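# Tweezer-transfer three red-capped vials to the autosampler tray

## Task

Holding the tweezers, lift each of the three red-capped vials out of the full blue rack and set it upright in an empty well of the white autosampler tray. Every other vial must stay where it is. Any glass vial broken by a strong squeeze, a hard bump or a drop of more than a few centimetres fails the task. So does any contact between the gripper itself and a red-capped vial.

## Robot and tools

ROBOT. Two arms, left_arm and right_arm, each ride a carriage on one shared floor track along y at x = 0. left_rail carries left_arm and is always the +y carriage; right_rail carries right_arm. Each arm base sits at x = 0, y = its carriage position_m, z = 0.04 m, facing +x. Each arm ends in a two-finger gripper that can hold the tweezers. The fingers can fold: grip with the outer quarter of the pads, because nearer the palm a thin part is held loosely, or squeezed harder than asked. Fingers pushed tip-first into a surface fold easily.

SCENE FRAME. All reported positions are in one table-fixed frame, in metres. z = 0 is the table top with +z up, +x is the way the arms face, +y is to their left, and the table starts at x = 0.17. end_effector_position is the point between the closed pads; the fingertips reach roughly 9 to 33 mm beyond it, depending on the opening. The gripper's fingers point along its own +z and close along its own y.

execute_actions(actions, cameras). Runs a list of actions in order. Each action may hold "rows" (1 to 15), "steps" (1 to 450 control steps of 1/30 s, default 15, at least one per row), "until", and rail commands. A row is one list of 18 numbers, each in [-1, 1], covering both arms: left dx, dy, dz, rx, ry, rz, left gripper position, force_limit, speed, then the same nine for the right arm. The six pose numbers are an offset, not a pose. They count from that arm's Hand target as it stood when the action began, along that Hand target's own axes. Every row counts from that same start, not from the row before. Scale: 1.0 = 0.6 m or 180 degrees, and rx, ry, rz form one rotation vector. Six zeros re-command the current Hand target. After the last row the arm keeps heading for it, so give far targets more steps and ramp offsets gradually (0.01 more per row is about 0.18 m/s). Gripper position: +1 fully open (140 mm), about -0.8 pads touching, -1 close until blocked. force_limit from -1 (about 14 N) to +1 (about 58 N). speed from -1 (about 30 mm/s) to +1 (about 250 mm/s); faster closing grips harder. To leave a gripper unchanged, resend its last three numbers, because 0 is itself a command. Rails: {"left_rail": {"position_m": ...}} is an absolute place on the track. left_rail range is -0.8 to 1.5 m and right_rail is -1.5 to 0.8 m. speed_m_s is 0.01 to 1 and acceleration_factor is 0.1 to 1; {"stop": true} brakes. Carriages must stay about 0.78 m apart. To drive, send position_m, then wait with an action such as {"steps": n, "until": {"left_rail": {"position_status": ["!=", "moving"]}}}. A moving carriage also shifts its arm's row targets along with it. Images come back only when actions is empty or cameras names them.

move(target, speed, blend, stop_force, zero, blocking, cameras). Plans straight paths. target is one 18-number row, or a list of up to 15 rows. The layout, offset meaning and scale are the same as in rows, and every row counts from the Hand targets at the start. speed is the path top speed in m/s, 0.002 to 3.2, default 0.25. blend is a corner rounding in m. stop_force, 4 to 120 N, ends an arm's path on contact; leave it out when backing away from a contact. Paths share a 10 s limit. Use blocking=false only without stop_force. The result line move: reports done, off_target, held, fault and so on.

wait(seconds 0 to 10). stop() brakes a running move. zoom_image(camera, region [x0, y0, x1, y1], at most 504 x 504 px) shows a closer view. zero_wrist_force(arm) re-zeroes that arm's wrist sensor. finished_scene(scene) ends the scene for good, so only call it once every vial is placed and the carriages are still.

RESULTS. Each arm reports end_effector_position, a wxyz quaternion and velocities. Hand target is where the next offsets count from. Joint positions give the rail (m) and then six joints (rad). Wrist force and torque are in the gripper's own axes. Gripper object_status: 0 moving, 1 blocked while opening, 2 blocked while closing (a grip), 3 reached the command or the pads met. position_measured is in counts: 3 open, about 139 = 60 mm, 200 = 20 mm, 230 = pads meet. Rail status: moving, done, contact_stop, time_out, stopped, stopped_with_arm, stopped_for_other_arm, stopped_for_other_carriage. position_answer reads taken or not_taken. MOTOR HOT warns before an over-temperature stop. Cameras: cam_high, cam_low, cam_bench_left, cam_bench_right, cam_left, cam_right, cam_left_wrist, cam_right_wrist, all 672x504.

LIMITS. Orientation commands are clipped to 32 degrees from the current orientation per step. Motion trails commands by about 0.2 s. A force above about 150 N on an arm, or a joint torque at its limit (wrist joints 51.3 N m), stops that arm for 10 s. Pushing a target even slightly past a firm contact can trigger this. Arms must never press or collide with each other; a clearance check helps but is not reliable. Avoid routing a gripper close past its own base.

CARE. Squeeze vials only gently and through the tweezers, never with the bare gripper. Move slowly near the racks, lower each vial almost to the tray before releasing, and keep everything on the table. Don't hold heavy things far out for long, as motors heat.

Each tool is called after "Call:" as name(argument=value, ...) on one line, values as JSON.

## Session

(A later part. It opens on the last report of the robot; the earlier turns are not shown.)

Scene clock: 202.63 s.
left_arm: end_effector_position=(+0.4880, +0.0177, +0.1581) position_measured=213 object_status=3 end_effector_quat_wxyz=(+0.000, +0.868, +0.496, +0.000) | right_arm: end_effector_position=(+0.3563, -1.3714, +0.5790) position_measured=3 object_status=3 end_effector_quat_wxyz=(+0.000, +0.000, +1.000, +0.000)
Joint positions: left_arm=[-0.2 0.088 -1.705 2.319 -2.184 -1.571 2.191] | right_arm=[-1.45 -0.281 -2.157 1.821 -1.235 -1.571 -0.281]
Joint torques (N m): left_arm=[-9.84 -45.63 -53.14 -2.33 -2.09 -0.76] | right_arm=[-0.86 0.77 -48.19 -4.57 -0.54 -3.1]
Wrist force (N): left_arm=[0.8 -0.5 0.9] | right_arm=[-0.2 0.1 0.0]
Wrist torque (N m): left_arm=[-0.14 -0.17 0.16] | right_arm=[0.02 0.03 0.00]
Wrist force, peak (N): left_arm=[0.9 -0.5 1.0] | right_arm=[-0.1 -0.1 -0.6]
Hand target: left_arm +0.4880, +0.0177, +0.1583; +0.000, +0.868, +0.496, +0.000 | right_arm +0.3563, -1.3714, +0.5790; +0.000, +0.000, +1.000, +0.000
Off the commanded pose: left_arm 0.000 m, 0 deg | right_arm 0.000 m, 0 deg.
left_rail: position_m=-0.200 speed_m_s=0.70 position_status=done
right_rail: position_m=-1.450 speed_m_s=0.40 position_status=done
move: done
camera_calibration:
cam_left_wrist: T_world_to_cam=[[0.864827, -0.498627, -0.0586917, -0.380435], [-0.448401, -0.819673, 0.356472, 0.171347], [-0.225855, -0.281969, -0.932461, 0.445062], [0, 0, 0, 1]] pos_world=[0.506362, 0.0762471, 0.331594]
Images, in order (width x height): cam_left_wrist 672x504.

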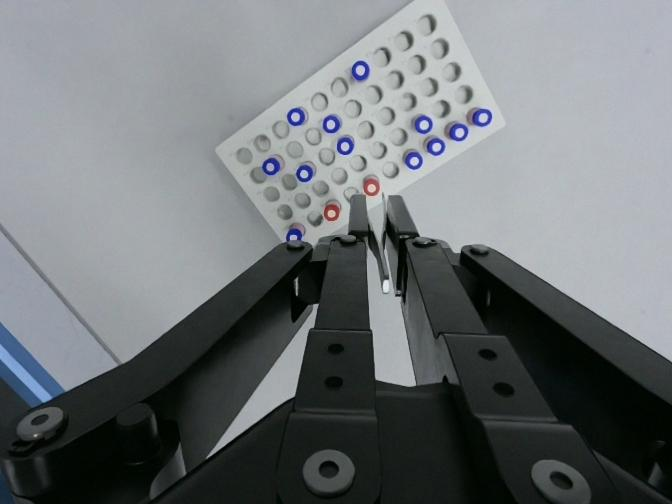

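Call:
move(target=[[0,0,-0.0683,0,0,0,-0.66,-1,-1,0,0,0,0,0,0,1,1,1],[-0.7478,0.139,-0.0683,0,0,0,-0.68,-1,-1,0,0,0,0,0,0,1,1,1]], speed=[0.06,0.2], blend=[0.015,0], cameras=["cam_left_wrist"])

Call:
zoom_image(camera="cam_left_wrist", region=[330, 150, 420, 250])

Scene clock: 207.87 s.
left_arm: end_effector_position=(+0.3323, -0.4112, +0.1994) position_measured=214 object_status=3 end_effector_quat_wxyz=(+0.000, +0.868, +0.496, +0.000) | right_arm: end_effector_position=(+0.3563, -1.3714, +0.5790) position_measured=3 object_status=3 end_effector_quat_wxyz=(+0.000, +0.000, +1.000, +0.000)
Joint positions: left_arm=[-0.2 -1.024 -2.074 2.464 -1.962 -1.571 1.079] | right_arm=[-1.45 -0.281 -2.157 1.821 -1.235 -1.571 -0.281]
Joint torques (N m): left_arm=[-12.32 7.99 -58.48 -6.39 2.04 -2.48] | right_arm=[0.09 -0.94 -49.16 -4.64 -0.8 -3.56]
Wrist force (N): left_arm=[0.8 -0.6 0.1] | right_arm=[-0.2 0.0 0.1]
Wrist torque (N m): left_arm=[-0.22 -0.18 0.09] | right_arm=[0.01 0.03 -0.01]
Wrist force, peak (N): left_arm=[1.8 -0.3 -0.4] | right_arm=[-0.1 0.5 -0.3]
Hand target: left_arm +0.3323, -0.4112, +0.1994; +0.000, +0.868, +0.496, +0.000 | right_arm +0.3563, -1.3714, +0.5790; +0.000, +0.000, +1.000, +0.000
Off the commanded pose: left_arm 0.000 m, 0 deg | right_arm 0.000 m, 0 deg.
left_rail: position_m=-0.200 speed_m_s=0.70 position_status=done
right_rail: position_m=-1.450 speed_m_s=0.40 position_status=done
move: done
camera_calibration:
cam_left_wrist: T_world_to_cam=[[0.864827, -0.498627, -0.0586917, -0.457268], [-0.448401, -0.819673, 0.356472, -0.264831], [-0.225855, -0.281969, -0.932461, 0.327442], [0, 0, 0, 1]] pos_world=[0.350662, -0.352753, 0.372894]
Images, in order (width x height): cam_left_wrist 672x504.

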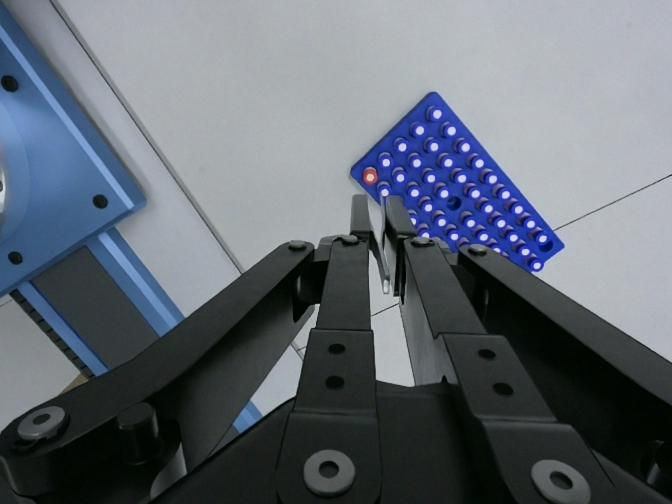

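Scaled by 5.040 from the camera's 672x504 image, which has a finer 960x720 frame.

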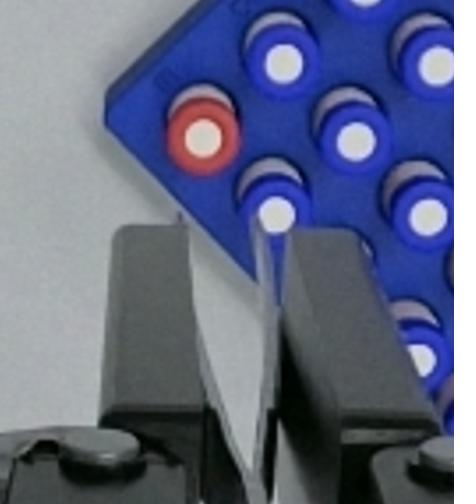

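Call:
move(target=[0.0003,-0.0006,0.084,0,0,0,-0.68,-1,-1,0,0,0,0,0,0,1,1,1], speed=0.06)

Call:
execute_actions(actions=[{"rows":[[0,0,0,0,0,0,-0.66,-1,-1,0,0,0,0,0,0,1,1,1]],"steps":15}], cameras=["cam_left_wrist"])

Call:
zoom_image(camera="cam_left_wrist", region=[350, 175, 395, 215])

Scene clock: 209.83 s.
left_arm: end_effector_position=(+0.3320, -0.4109, +0.1491) position_measured=214 object_status=3 end_effector_quat_wxyz=(+0.000, +0.868, +0.496, +0.000) | right_arm: end_effector_position=(+0.3563, -1.3714, +0.5790) position_measured=3 object_status=3 end_effector_quat_wxyz=(+0.000, +0.000, +1.000, +0.000)
Joint positions: left_arm=[-0.2 -1.024 -2.014 2.535 -2.092 -1.571 1.078] | right_arm=[-1.45 -0.281 -2.157 1.821 -1.235 -1.571 -0.281]
Joint torques (N m): left_arm=[13.34 6.33 -37.93 -6.12 -0.6 2.22] | right_arm=[0.63 -1.72 -48.82 -4.85 -0.62 -3.55]
Wrist force (N): left_arm=[0.6 -0.2 0.6] | right_arm=[-0.1 -0.3 0.0]
Wrist torque (N m): left_arm=[-0.09 -0.10 0.05] | right_arm=[-0.06 0.02 -0.01]
Wrist force, peak (N): left_arm=[0.6 -0.3 1.4] | right_arm=[-0.1 0.2 0.4]
Hand target: left_arm +0.3320, -0.4109, +0.1490; +0.000, +0.868, +0.496, +0.000 | right_arm +0.3563, -1.3714, +0.5790; +0.000, +0.000, +1.000, +0.000
Off the commanded pose: left_arm 0.000 m, 0 deg | right_arm 0.000 m, 0 deg.
left_rail: position_m=-0.200 speed_m_s=0.70 position_status=done
right_rail: position_m=-1.450 speed_m_s=0.40 position_status=done
move: done

Scene clock: 210.53 s.
left_arm: end_effector_position=(+0.3320, -0.4109, +0.1490) position_measured=213 object_status=3 end_effector_quat_wxyz=(+0.000, +0.868, +0.496, +0.000) | right_arm: end_effector_position=(+0.3563, -1.3714, +0.5790) position_measured=3 object_status=3 end_effector_quat_wxyz=(+0.000, +0.000, +1.000, +0.000)
Joint positions: left_arm=[-0.2 -1.024 -2.014 2.535 -2.092 -1.571 1.078] | right_arm=[-1.45 -0.281 -2.157 1.821 -1.235 -1.571 -0.281]
Joint torques (N m): left_arm=[12.53 5.72 -38.4 -6.26 -1.22 2.28] | right_arm=[-0.81 -1.35 -49.19 -4.67 -0.63 -3.49]
Wrist force (N): left_arm=[0.4 -0.2 0.7] | right_arm=[-0.3 0.1 0.0]
Wrist torque (N m): left_arm=[-0.09 -0.07 0.04] | right_arm=[0.03 0.05 -0.01]
Wrist force, peak (N): left_arm=[0.7 -0.5 0.8] | right_arm=[-0.2 0.4 0.0]
Hand target: left_arm +0.3320, -0.4109, +0.1490; +0.000, +0.868, +0.496, +0.000 | right_arm +0.3563, -1.3714, +0.5790; +0.000, +0.000, +1.000, +0.000
Off the commanded pose: left_arm 0.000 m, 0 deg | right_arm 0.000 m, 0 deg.
left_rail: position_m=-0.200 speed_m_s=0.70 position_status=done
right_rail: position_m=-1.450 speed_m_s=0.40 position_status=done
camera_calibration:
cam_left_wrist: T_world_to_cam=[[0.864827, -0.498627, -0.0586917, -0.459768], [-0.448401, -0.819673, 0.356472, -0.246672], [-0.225855, -0.281969, -0.932461, 0.280491], [0, 0, 0, 1]] pos_world=[0.350362, -0.352353, 0.322494]
Images, in order (width x height): cam_left_wrist 672x504.

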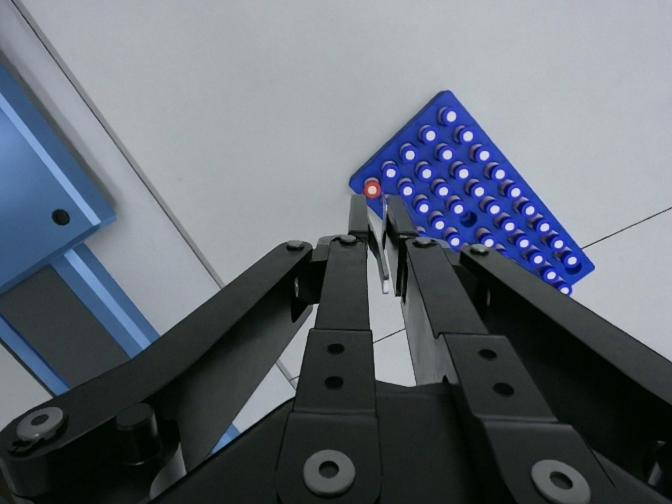

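Scaled by 11.200 from the camera's 672x504 image, which has a finer 960x720 frame.

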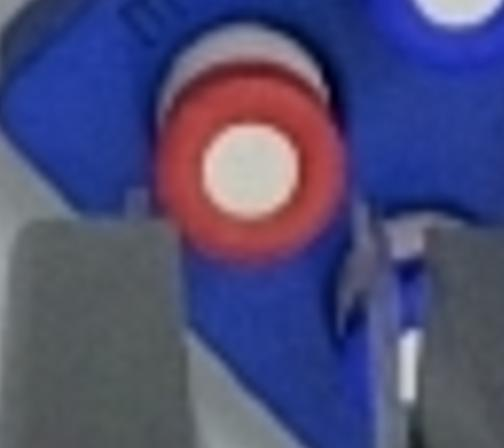

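Call:
move(target=[[0,0.0007,0,0,0,0,-0.66,-1,-1,0,0,0,0,0,0,1,1,1],[0,0.0007,0.0285,0,0,0,-0.66,-1,-1,0,0,0,0,0,0,1,1,1]], speed=0.02, stop_force=4, cameras=["cam_left_wrist"])

Call:
zoom_image(camera="cam_left_wrist", region=[350, 175, 395, 215])

Scene clock: 212.93 s.
left_arm: end_effector_position=(+0.3324, -0.4111, +0.1319) position_measured=213 object_status=3 end_effector_quat_wxyz=(+0.000, +0.868, +0.496, +0.000) | right_arm: end_effector_position=(+0.3563, -1.3714, +0.5790) position_measured=3 object_status=3 end_effector_quat_wxyz=(+0.000, +0.000, +1.000, +0.000)
Joint positions: left_arm=[-0.2 -1.024 -1.987 2.558 -2.141 -1.571 1.079] | right_arm=[-1.45 -0.281 -2.157 1.821 -1.235 -1.571 -0.281]
Joint torques (N m): left_arm=[12.39 5.25 -36.81 -6.52 0.4 2.27] | right_arm=[-0.47 0.59 -48.97 -4.67 -0.54 -3.25]
Wrist force (N): left_arm=[0.4 -0.1 0.6] | right_arm=[0.2 0.1 0.0]
Wrist torque (N m): left_arm=[-0.07 -0.07 -0.03] | right_arm=[0.04 -0.04 0.00]
Wrist force, peak (N): left_arm=[1.1 -0.5 0.6] | right_arm=[-0.4 0.0 -0.5]
Hand target: left_arm +0.3324, -0.4111, +0.1319; +0.000, +0.868, +0.496, +0.000 | right_arm +0.3563, -1.3714, +0.5790; +0.000, +0.000, +1.000, +0.000
Off the commanded pose: left_arm 0.000 m, 0 deg | right_arm 0.000 m, 0 deg.
left_rail: position_m=-0.200 speed_m_s=0.70 position_status=done
right_rail: position_m=-1.450 speed_m_s=0.40 position_status=done
move: done
camera_calibration:
cam_left_wrist: T_world_to_cam=[[0.864827, -0.498627, -0.0586917, -0.461217], [-0.448401, -0.819673, 0.356472, -0.24056], [-0.225855, -0.281969, -0.932461, 0.26458], [0, 0, 0, 1]] pos_world=[0.350762, -0.352553, 0.305394]
Images, in order (width x height): cam_left_wrist 672x504.

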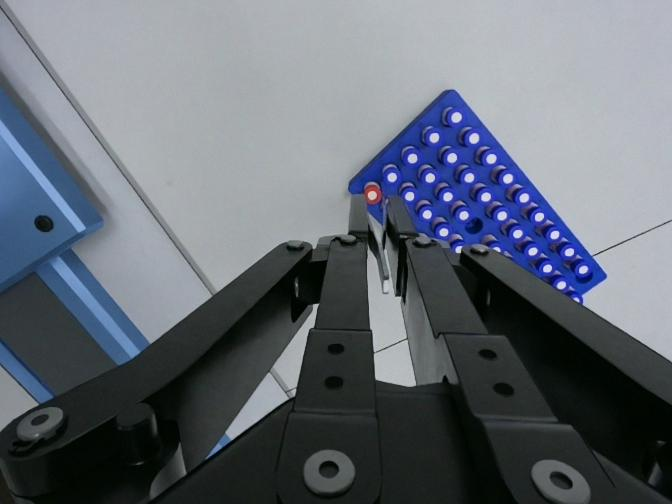

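Scaled by 11.200 from the camera's 672x504 image, which has a finer 960x720 frame.

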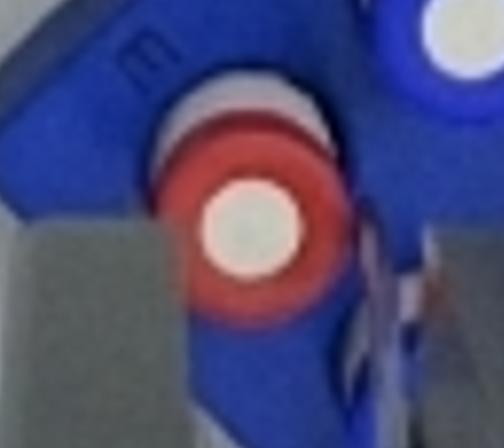

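Call:
execute_actions(actions=[{"rows":[[0,0,0,0,0,0,-0.67,-1,-1,0,0,0,0,0,0,1,1,1]],"steps":15},{"rows":[[0,0,0,0,0,0,-0.69,-1,-1,0,0,0,0,0,0,1,1,1]],"steps":15},{"rows":[[0,0,0,0,0,0,-0.71,-1,-1,0,0,0,0,0,0,1,1,1]],"steps":20}])

Call:
move(target=[0,0,-0.1117,0,0,0,-0.71,-1,-1,0,0,0,0,0,0,1,1,1], speed=0.05, cameras=["cam_left_wrist"])

Call:
zoom_image(camera="cam_left_wrist", region=[330, 130, 420, 230])

Scene clock: 215.40 s.
left_arm: end_effector_position=(+0.3324, -0.4111, +0.1319) position_measured=218 object_status=3 end_effector_quat_wxyz=(+0.000, +0.868, +0.496, +0.000) | right_arm: end_effector_position=(+0.3563, -1.3714, +0.5790) position_measured=3 object_status=3 end_effector_quat_wxyz=(+0.000, +0.000, +1.000, +0.000)
Joint positions: left_arm=[-0.2 -1.024 -1.987 2.558 -2.141 -1.571 1.079] | right_arm=[-1.45 -0.281 -2.157 1.821 -1.235 -1.571 -0.281]
Joint torques (N m): left_arm=[13.16 5.92 -37.6 -6.24 0.56 2.21] | right_arm=[-0.21 0.15 -48.97 -4.79 -0.62 -3.42]
Wrist force (N): left_arm=[0.8 -0.2 0.2] | right_arm=[-0.3 0.0 -0.1]
Wrist torque (N m): left_arm=[-0.06 -0.14 -0.04] | right_arm=[0.00 0.05 0.00]
Wrist force, peak (N): left_arm=[1.0 -0.2 0.9] | right_arm=[-0.5 0.0 -0.5]
Hand target: left_arm +0.3324, -0.4111, +0.1319; +0.000, +0.868, +0.496, +0.000 | right_arm +0.3563, -1.3714, +0.5790; +0.000, +0.000, +1.000, +0.000
Off the commanded pose: left_arm 0.000 m, 0 deg | right_arm 0.000 m, 0 deg.
left_rail: position_m=-0.200 speed_m_s=0.70 position_status=done
right_rail: position_m=-1.450 speed_m_s=0.40 position_status=done

Scene clock: 217.23 s.
left_arm: end_effector_position=(+0.3324, -0.4111, +0.1988) position_measured=218 object_status=3 end_effector_quat_wxyz=(+0.000, +0.868, +0.496, +0.000) | right_arm: end_effector_position=(+0.3563, -1.3714, +0.5790) position_measured=3 object_status=3 end_effector_quat_wxyz=(+0.000, +0.000, +1.000, +0.000)
Joint positions: left_arm=[-0.2 -1.024 -2.073 2.465 -1.963 -1.571 1.079] | right_arm=[-1.45 -0.281 -2.157 1.821 -1.235 -1.571 -0.281]
Joint torques (N m): left_arm=[-10.53 -23.19 -58.44 -2.47 0.85 -2.52] | right_arm=[-1.53 0.49 -48.21 -4.86 -0.85 -3.28]
Wrist force (N): left_arm=[0.7 -0.5 0.4] | right_arm=[0.0 -0.1 -0.1]
Wrist torque (N m): left_arm=[-0.21 -0.15 -0.04] | right_arm=[-0.01 -0.02 -0.01]
Wrist force, peak (N): left_arm=[0.7 -0.6 1.6] | right_arm=[-0.4 0.1 0.5]
Hand target: left_arm +0.3324, -0.4111, +0.1989; +0.000, +0.868, +0.496, +0.000 | right_arm +0.3563, -1.3714, +0.5790; +0.000, +0.000, +1.000, +0.000
Off the commanded pose: left_arm 0.000 m, 0 deg | right_arm 0.000 m, 0 deg.
left_rail: position_m=-0.200 speed_m_s=0.70 position_status=done
right_rail: position_m=-1.450 speed_m_s=0.40 position_status=done
move: done
camera_calibration:
cam_left_wrist: T_world_to_cam=[[0.864861, -0.498573, -0.0586629, -0.457293], [-0.44834, -0.819675, 0.356545, -0.264458], [-0.225848, -0.282061, -0.932434, 0.326917], [0, 0, 0, 1]] pos_world=[0.350762, -0.352553, 0.372294]
Images, in order (width x height): cam_left_wrist 672x504.

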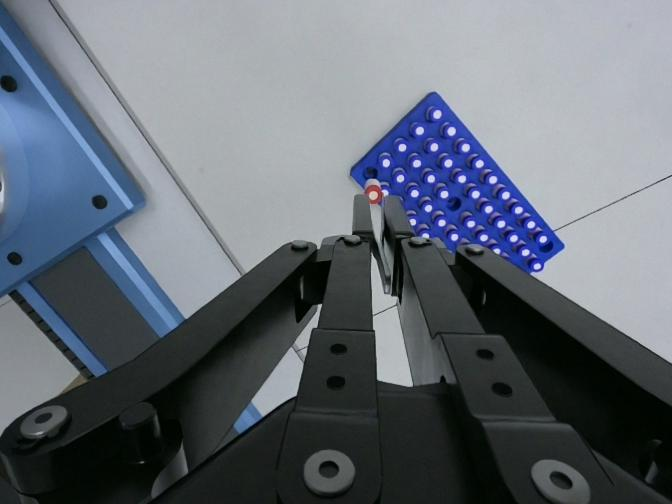

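Scaled by 5.040 from the camera's 672x504 image, which has a finer 960x720 frame.

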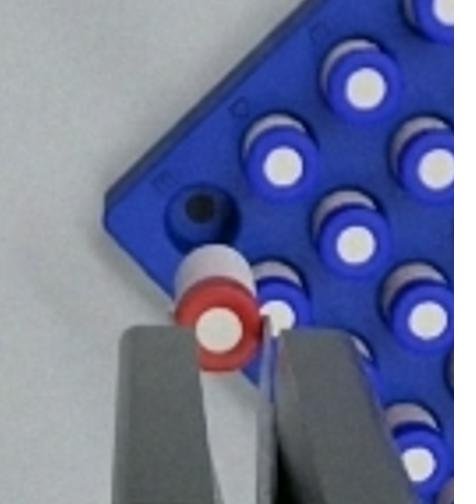

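Call:
move(target=[0.7556,-0.1797,0,0,0,0,-0.71,-1,-1,0,0,0,0,0,0,1,1,1], speed=0.18, cameras=["cam_left_wrist"])

Call:
zoom_image(camera="cam_left_wrist", region=[330, 130, 420, 230])

Scene clock: 222.30 s.
left_arm: end_effector_position=(+0.4694, +0.0341, +0.1988) position_measured=218 object_status=3 end_effector_quat_wxyz=(+0.000, +0.868, +0.496, +0.000) | right_arm: end_effector_position=(+0.3563, -1.3714, +0.5790) position_measured=3 object_status=3 end_effector_quat_wxyz=(+0.000, +0.000, +1.000, +0.000)
Joint positions: left_arm=[-0.2 0.124 -1.772 2.287 -2.086 -1.571 2.227] | right_arm=[-1.45 -0.281 -2.157 1.821 -1.235 -1.571 -0.281]
Joint torques (N m): left_arm=[13.26 -12.29 -55.94 -6.17 -2.31 1.67] | right_arm=[-1.12 -1.51 -48.52 -4.71 -0.78 -3.41]
Wrist force (N): left_arm=[0.8 -0.4 1.1] | right_arm=[0.0 0.1 0.3]
Wrist torque (N m): left_arm=[-0.13 -0.15 0.02] | right_arm=[0.03 0.00 -0.01]
Wrist force, peak (N): left_arm=[1.9 -0.9 1.1] | right_arm=[-0.2 0.6 0.0]
Hand target: left_arm +0.4695, +0.0343, +0.1988; +0.000, +0.868, +0.496, +0.000 | right_arm +0.3563, -1.3714, +0.5790; +0.000, +0.000, +1.000, +0.000
Off the commanded pose: left_arm 0.000 m, 0 deg | right_arm 0.000 m, 0 deg.
left_rail: position_m=-0.200 speed_m_s=0.70 position_status=done
right_rail: position_m=-1.450 speed_m_s=0.40 position_status=done
move: done
camera_calibration:
cam_left_wrist: T_world_to_cam=[[0.86485, -0.498586, -0.0587094, -0.353791], [-0.448358, -0.819698, 0.356469, 0.161923], [-0.225855, -0.281969, -0.932461, 0.483436], [0, 0, 0, 1]] pos_world=[0.487762, 0.092647, 0.372294]
Images, in order (width x height): cam_left_wrist 672x504.

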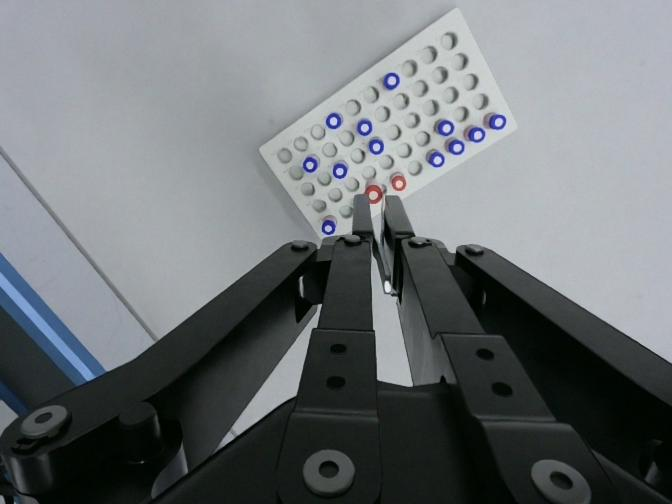

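Scaled by 5.040 from the camera's 672x504 image, which has a finer 960x720 frame.

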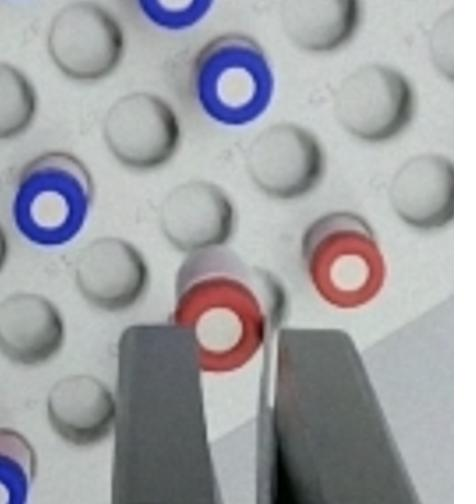

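Call:
move(target=[0,-0.0014,0.0832,0,0,0,-0.71,-1,-1,0,0,0,0,0,0,1,1,1], speed=0.06, stop_force=5, cameras=["cam_left_wrist"])

Call:
zoom_image(camera="cam_left_wrist", region=[355, 170, 395, 214])

Scene clock: 225.07 s.
left_arm: end_effector_position=(+0.4687, +0.0347, +0.1489) position_measured=218 object_status=3 end_effector_quat_wxyz=(+0.000, +0.868, +0.496, +0.000) | right_arm: end_effector_position=(+0.3563, -1.3714, +0.5790) position_measured=3 object_status=3 end_effector_quat_wxyz=(+0.000, +0.000, +1.000, +0.000)
Joint positions: left_arm=[-0.2 0.126 -1.712 2.345 -2.203 -1.571 2.229] | right_arm=[-1.45 -0.281 -2.157 1.821 -1.235 -1.571 -0.281]
Joint torques (N m): left_arm=[12.89 -14.53 -35.68 -6.25 -1.25 2.16] | right_arm=[1.44 1.74 -48.56 -4.99 -0.71 -3.18]
Wrist force (N): left_arm=[0.7 -0.4 1.2] | right_arm=[-0.2 0.2 0.3]
Wrist torque (N m): left_arm=[-0.11 -0.15 0.06] | right_arm=[0.05 0.03 0.00]
Wrist force, peak (N): left_arm=[0.5 -0.5 1.8] | right_arm=[-0.4 0.2 0.4]
Hand target: left_arm +0.4687, +0.0347, +0.1489; +0.000, +0.868, +0.496, +0.000 | right_arm +0.3563, -1.3714, +0.5790; +0.000, +0.000, +1.000, +0.000
Off the commanded pose: left_arm 0.000 m, 0 deg | right_arm 0.000 m, 0 deg.
left_rail: position_m=-0.200 speed_m_s=0.70 position_status=done
right_rail: position_m=-1.450 speed_m_s=0.40 position_status=done
move: done
camera_calibration:
cam_left_wrist: T_world_to_cam=[[0.864827, -0.498627, -0.0586917, -0.355807], [-0.448401, -0.819673, 0.356472, 0.179907], [-0.225855, -0.281969, -0.932461, 0.436918], [0, 0, 0, 1]] pos_world=[0.487062, 0.0932471, 0.322394]
Images, in order (width x height): cam_left_wrist 672x504.

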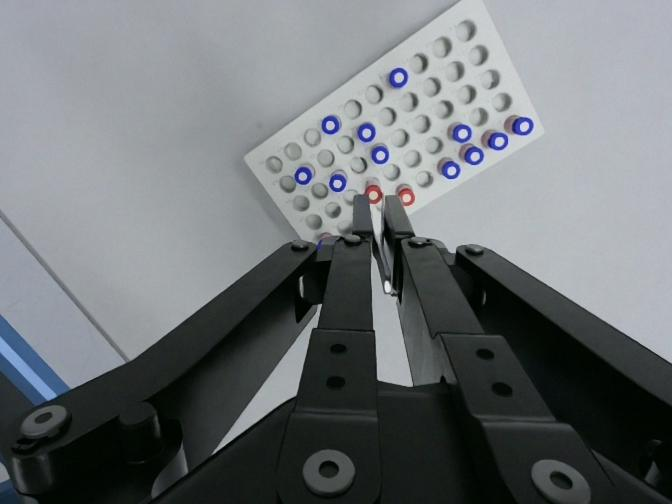

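Scaled by 11.455 from the camera's 672x504 image, which has a finer 960x720 frame.

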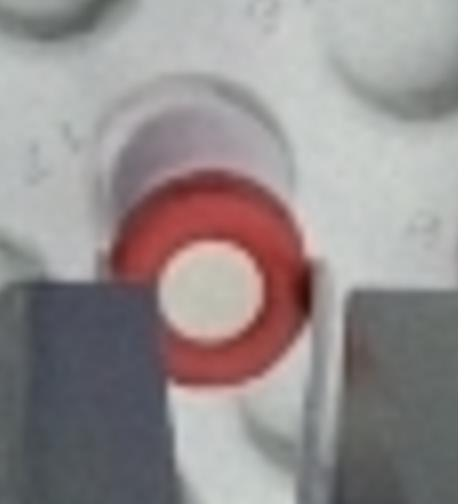

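Call:
move(target=[0,0.0002,0.0355,0,0,0,-0.71,-1,-1,0,0,0,0,0,0,1,1,1], speed=0.012, stop_force=4, cameras=["cam_left_wrist"])

Call:
zoom_image(camera="cam_left_wrist", region=[330, 130, 420, 230])

Scene clock: 228.60 s.
left_arm: end_effector_position=(+0.4688, +0.0346, +0.1287) position_measured=218 object_status=3 end_effector_quat_wxyz=(+0.000, +0.868, +0.496, +0.000) | right_arm: end_effector_position=(+0.3563, -1.3714, +0.5790) position_measured=3 object_status=3 end_effector_quat_wxyz=(+0.000, +0.000, +1.000, +0.000)
Joint positions: left_arm=[-0.2 0.126 -1.684 2.366 -2.252 -1.571 2.228] | right_arm=[-1.45 -0.281 -2.157 1.821 -1.235 -1.571 -0.281]
Joint torques (N m): left_arm=[-6.21 -48.15 -51.69 -2.32 -1.63 -2.27] | right_arm=[1.02 -1.41 -49.04 -4.94 -0.71 -3.49]
Wrist force (N): left_arm=[0.7 -0.2 1.2] | right_arm=[0.1 0.2 0.0]
Wrist torque (N m): left_arm=[-0.07 -0.15 0.08] | right_arm=[0.05 -0.03 -0.01]
Wrist force, peak (N): left_arm=[1.0 -0.6 -3.1] | right_arm=[-0.4 0.5 -0.1]
Hand target: left_arm +0.4688, +0.0346, +0.1287; +0.000, +0.868, +0.496, +0.000 (not the last commanded pose) | right_arm +0.3563, -1.3714, +0.5790; +0.000, +0.000, +1.000, +0.000
Off the commanded pose: left_arm 0.001 m, 0 deg | right_arm 0.000 m, 0 deg.
left_rail: position_m=-0.200 speed_m_s=0.70 position_status=done
right_rail: position_m=-1.450 speed_m_s=0.40 position_status=done
move: contact (left_arm)
camera_calibration:
cam_left_wrist: T_world_to_cam=[[0.864827, -0.498627, -0.0586917, -0.357129], [-0.448401, -0.819673, 0.356472, 0.187071], [-0.225855, -0.281969, -0.932461, 0.418076], [0, 0, 0, 1]] pos_world=[0.487162, 0.0931471, 0.302194]
Images, in order (width x height): cam_left_wrist 672x504.

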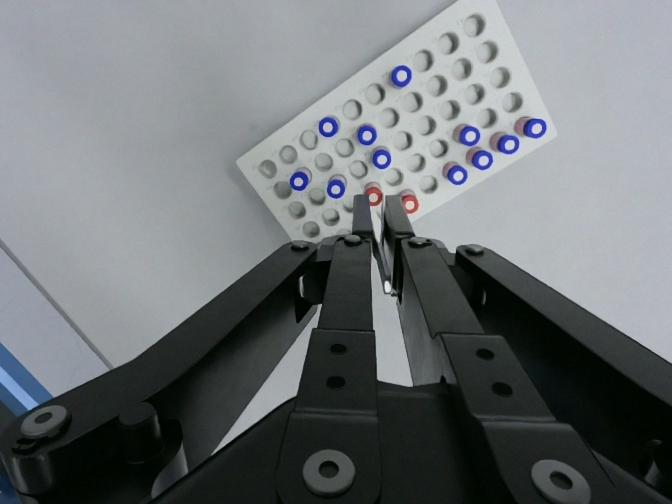

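Scaled by 5.040 from the camera's 672x504 image, which has a finer 960x720 frame.

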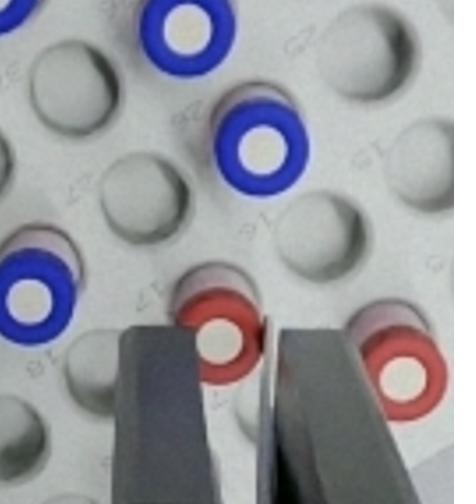

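Call:
execute_actions(actions=[{"rows":[[0,0,0,0,0,0,-0.69,-1,-1,0,0,0,0,0,0,1,1,1]],"steps":15},{"rows":[[0,0,0,0,0,0,-0.675,-1,-1,0,0,0,0,0,0,1,1,1]],"steps":15},{"rows":[[0,0,0,0,0,0,-0.66,-1,-1,0,0,0,0,0,0,1,1,1]],"steps":15}], cameras=["cam_left_wrist"])

Call:
zoom_image(camera="cam_left_wrist", region=[350, 175, 395, 215])

Scene clock: 231.07 s.
left_arm: end_effector_position=(+0.4688, +0.0346, +0.1287) position_measured=213 object_status=3 end_effector_quat_wxyz=(+0.000, +0.868, +0.496, +0.000) | right_arm: end_effector_position=(+0.3563, -1.3714, +0.5790) position_measured=3 object_status=3 end_effector_quat_wxyz=(+0.000, +0.000, +1.000, +0.000)
Joint positions: left_arm=[-0.2 0.126 -1.684 2.366 -2.252 -1.571 2.228] | right_arm=[-1.45 -0.281 -2.157 1.821 -1.235 -1.571 -0.281]
Joint torques (N m): left_arm=[4.01 -48.51 -51.37 -2.33 -1.81 -1.79] | right_arm=[-1.38 0.73 -49.12 -4.77 -0.73 -3.3]
Wrist force (N): left_arm=[0.7 -0.6 0.9] | right_arm=[-0.4 0.0 -0.1]
Wrist torque (N m): left_arm=[-0.15 -0.15 0.08] | right_arm=[0.01 0.08 -0.01]
Wrist force, peak (N): left_arm=[0.9 -0.9 1.3] | right_arm=[-0.5 0.1 -0.3]
Hand target: left_arm +0.4688, +0.0346, +0.1287; +0.000, +0.868, +0.496, +0.000 | right_arm +0.3563, -1.3714, +0.5790; +0.000, +0.000, +1.000, +0.000
Off the commanded pose: left_arm 0.000 m, 0 deg | right_arm 0.000 m, 0 deg.
left_rail: position_m=-0.200 speed_m_s=0.70 position_status=done
right_rail: position_m=-1.450 speed_m_s=0.40 position_status=done
camera_calibration:
cam_left_wrist: T_world_to_cam=[[0.864827, -0.498627, -0.0586917, -0.357129], [-0.448401, -0.819673, 0.356472, 0.187071], [-0.225855, -0.281969, -0.932461, 0.418076], [0, 0, 0, 1]] pos_world=[0.487162, 0.0931471, 0.302194]
Images, in order (width x height): cam_left_wrist 672x504.

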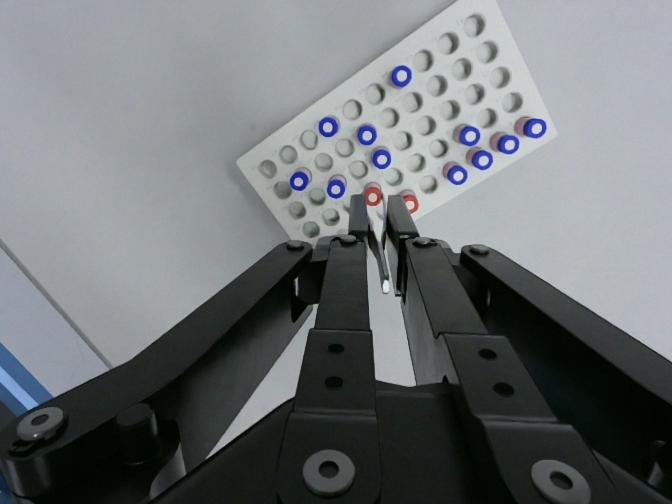

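Scaled by 11.200 from the camera's 672x504 image, which has a finer 960x720 frame.

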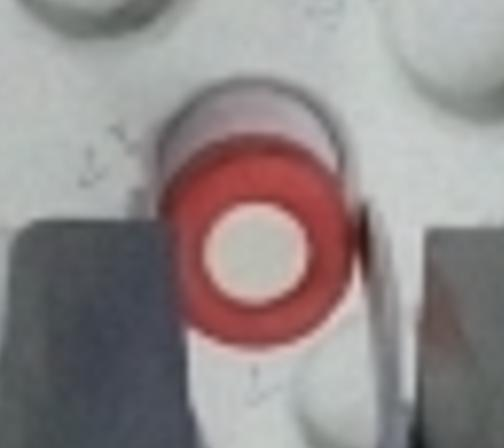

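Call:
move(target=[[0,0.0003,0,0,0,0,-0.66,-1,-1,0,0,0,0,0,0,1,1,1],[0,0.0003,-0.05,0,0,0,-0.66,-1,-1,0,0,0,0,0,0,1,1,1]], speed=0.03, cameras=["cam_left_wrist","cam_right"])

Call:
zoom_image(camera="cam_left_wrist", region=[310, 110, 430, 240])

Scene clock: 233.50 s.
left_arm: end_effector_position=(+0.4690, +0.0345, +0.1586) position_measured=213 object_status=3 end_effector_quat_wxyz=(+0.000, +0.868, +0.496, +0.000) | right_arm: end_effector_position=(+0.3563, -1.3714, +0.5790) position_measured=3 object_status=3 end_effector_quat_wxyz=(+0.000, +0.000, +1.000, +0.000)
Joint positions: left_arm=[-0.2 0.125 -1.725 2.334 -2.18 -1.571 2.228] | right_arm=[-1.45 -0.281 -2.157 1.821 -1.235 -1.571 -0.281]
Joint torques (N m): left_arm=[-11.05 -49.28 -53.77 -1.96 -2.04 -0.57] | right_arm=[1.2 0.27 -49.11 -5.03 -0.67 -3.25]
Wrist force (N): left_arm=[0.3 -0.6 0.9] | right_arm=[-0.4 0.3 0.1]
Wrist torque (N m): left_arm=[-0.17 -0.06 0.13] | right_arm=[0.06 0.09 -0.01]
Wrist force, peak (N): left_arm=[1.2 -0.5 1.2] | right_arm=[-0.5 -0.2 0.0]
Hand target: left_arm +0.4690, +0.0345, +0.1587; +0.000, +0.868, +0.496, +0.000 | right_arm +0.3563, -1.3714, +0.5790; +0.000, +0.000, +1.000, +0.000
Off the commanded pose: left_arm 0.000 m, 0 deg | right_arm 0.000 m, 0 deg.
left_rail: position_m=-0.200 speed_m_s=0.70 position_status=done
right_rail: position_m=-1.450 speed_m_s=0.40 position_status=done
move: done
camera_calibration:
cam_left_wrist: T_world_to_cam=[[0.86485, -0.498586, -0.0587094, -0.355606], [-0.448358, -0.819698, 0.356469, 0.176402], [-0.225855, -0.281969, -0.932461, 0.445974], [0, 0, 0, 1]] pos_world=[0.487362, 0.093047, 0.332094]
Images, in order (width x height): cam_right 672x504, cam_left_wrist 672x504.

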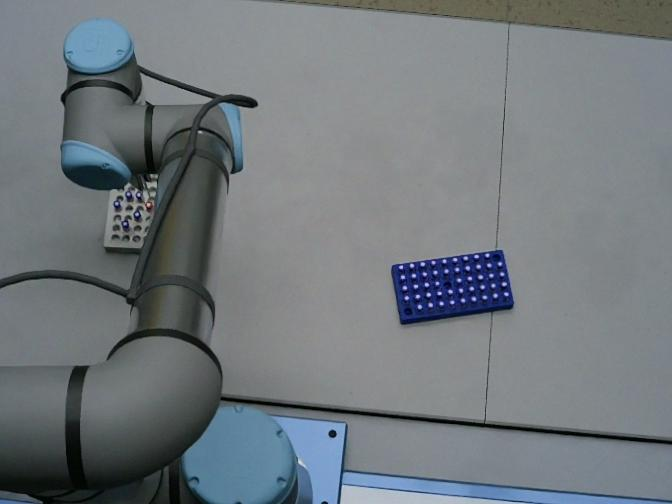

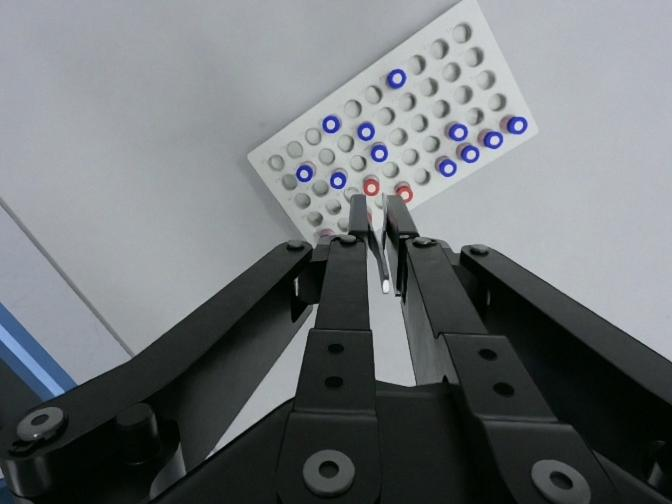

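Scaled by 3.877 from the camera's 672x504 image, which has a finer 960x720 frame.

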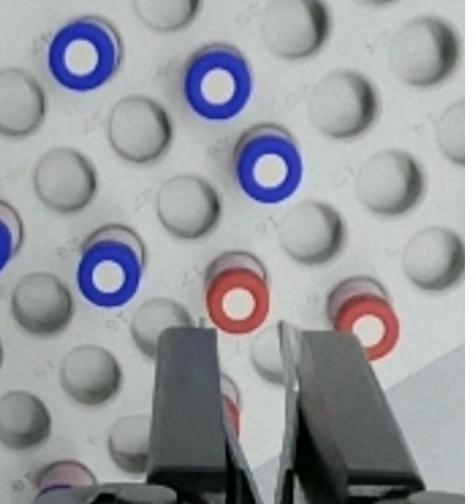

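Call:
move(target=[[0,0,-0.0683,0,0,0,-0.66,-1,-1,0,0,0,0,0,0,1,1,1],[-0.2985,0.4283,-0.0683,0,0,0,-0.71,-1,-1,0,0,0,0,0,0,1,1,1],[-0.2985,0.4283,0.086,0,0,0,-0.71,-1,-1,0,0,0,0,0,0,1,1,1]], speed=[0.06,0.2,0.12], blend=[0.015,0.02,0], cameras=["cam_left","cam_right","cam_left_wrist"])

Call:
zoom_image(camera="cam_left", region=[410, 140, 530, 280])

Call:
zoom_image(camera="cam_right", region=[380, 230, 530, 340])

Scene clock: 241.37 s.
left_arm: end_effector_position=(+0.5996, -0.2502, +0.1073) position_measured=218 object_status=3 end_effector_quat_wxyz=(+0.000, +0.868, +0.496, +0.000) | right_arm: end_effector_position=(+0.3563, -1.3714, +0.5790) position_measured=3 object_status=3 end_effector_quat_wxyz=(+0.000, +0.000, +1.000, +0.000)
Joint positions: left_arm=[-0.2 -0.377 -1.516 2.255 -2.309 -1.571 1.726] | right_arm=[-1.45 -0.281 -2.157 1.821 -1.235 -1.571 -0.281]
Joint torques (N m): left_arm=[12.77 -26.69 -31.96 -6.51 1.62 2.27] | right_arm=[0.11 -0.78 -49.85 -4.79 -0.9 -3.45]
Wrist force (N): left_arm=[0.1 -0.5 1.1] | right_arm=[-0.2 0.1 0.2]
Wrist torque (N m): left_arm=[-0.16 -0.02 0.06] | right_arm=[0.03 0.04 -0.01]
Wrist force, peak (N): left_arm=[0.2 -0.7 2.3] | right_arm=[-0.7 0.1 -0.2]
Hand target: left_arm +0.5996, -0.2502, +0.1072; +0.000, +0.868, +0.496, +0.000 | right_arm +0.3563, -1.3714, +0.5790; +0.000, +0.000, +1.000, +0.000
Off the commanded pose: left_arm 0.000 m, 0 deg | right_arm 0.000 m, 0 deg.
left_rail: position_m=-0.200 speed_m_s=0.70 position_status=done
right_rail: position_m=-1.450 speed_m_s=0.40 position_status=done
move: done; blend cut to 0 m at target 2
camera_calibration:
cam_left_wrist: T_world_to_cam=[[0.864827, -0.498627, -0.0586917, -0.613513], [-0.448401, -0.819673, 0.356472, 0.019907], [-0.225855, -0.281969, -0.932461, 0.347359], [0, 0, 0, 1]] pos_world=[0.617962, -0.191653, 0.280794]
Images, in order (width x height): cam_left 672x504, cam_right 672x504, cam_left_wrist 672x504.

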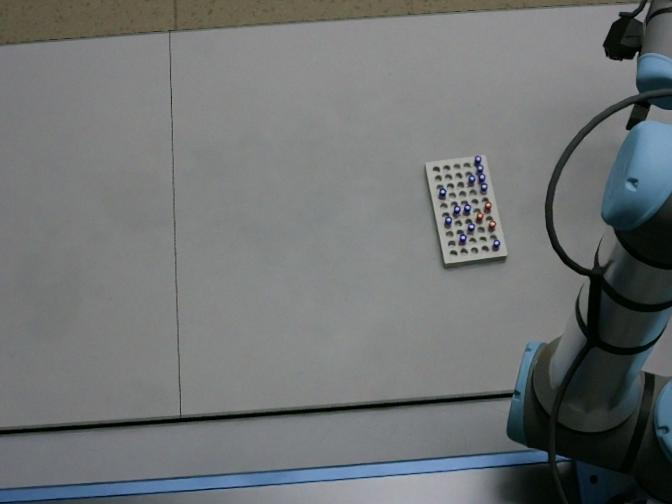

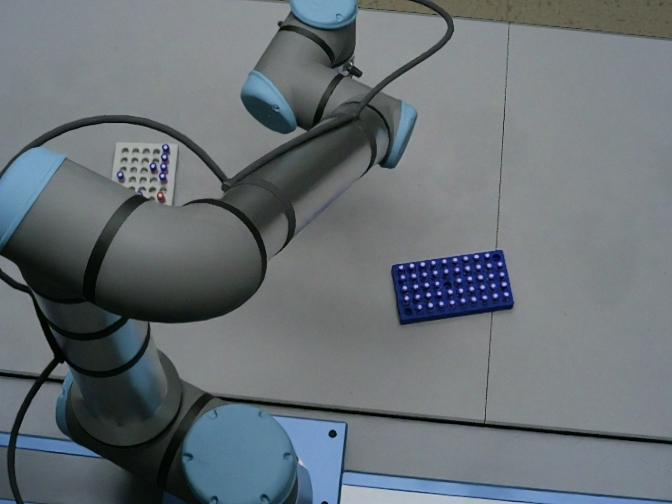

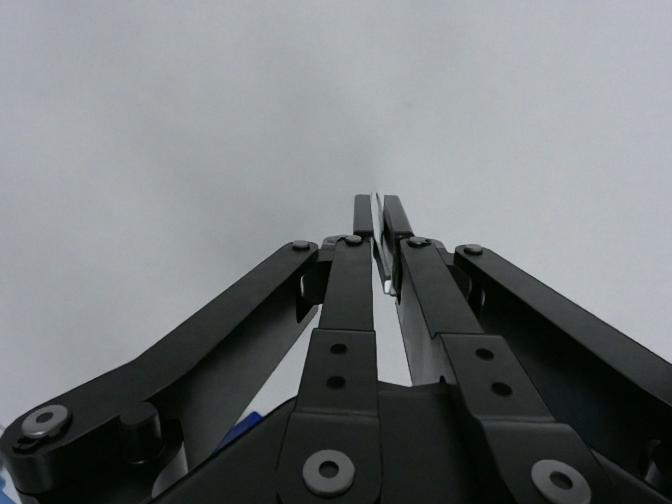

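Scaled by 3.600 from the camera's 672x504 image, which has a finer 960x720 frame.

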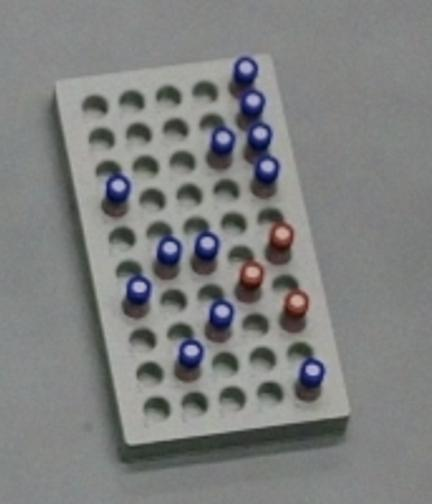

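Scaled by 3.360 from the camera's 672x504 image, which has a finer 960x720 frame.

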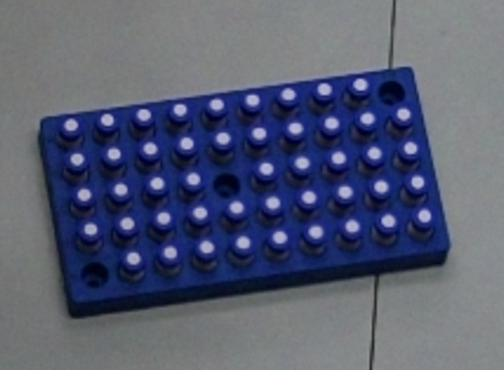

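Call:
finished_scene(scene=2)

The scene is finished: the task was done.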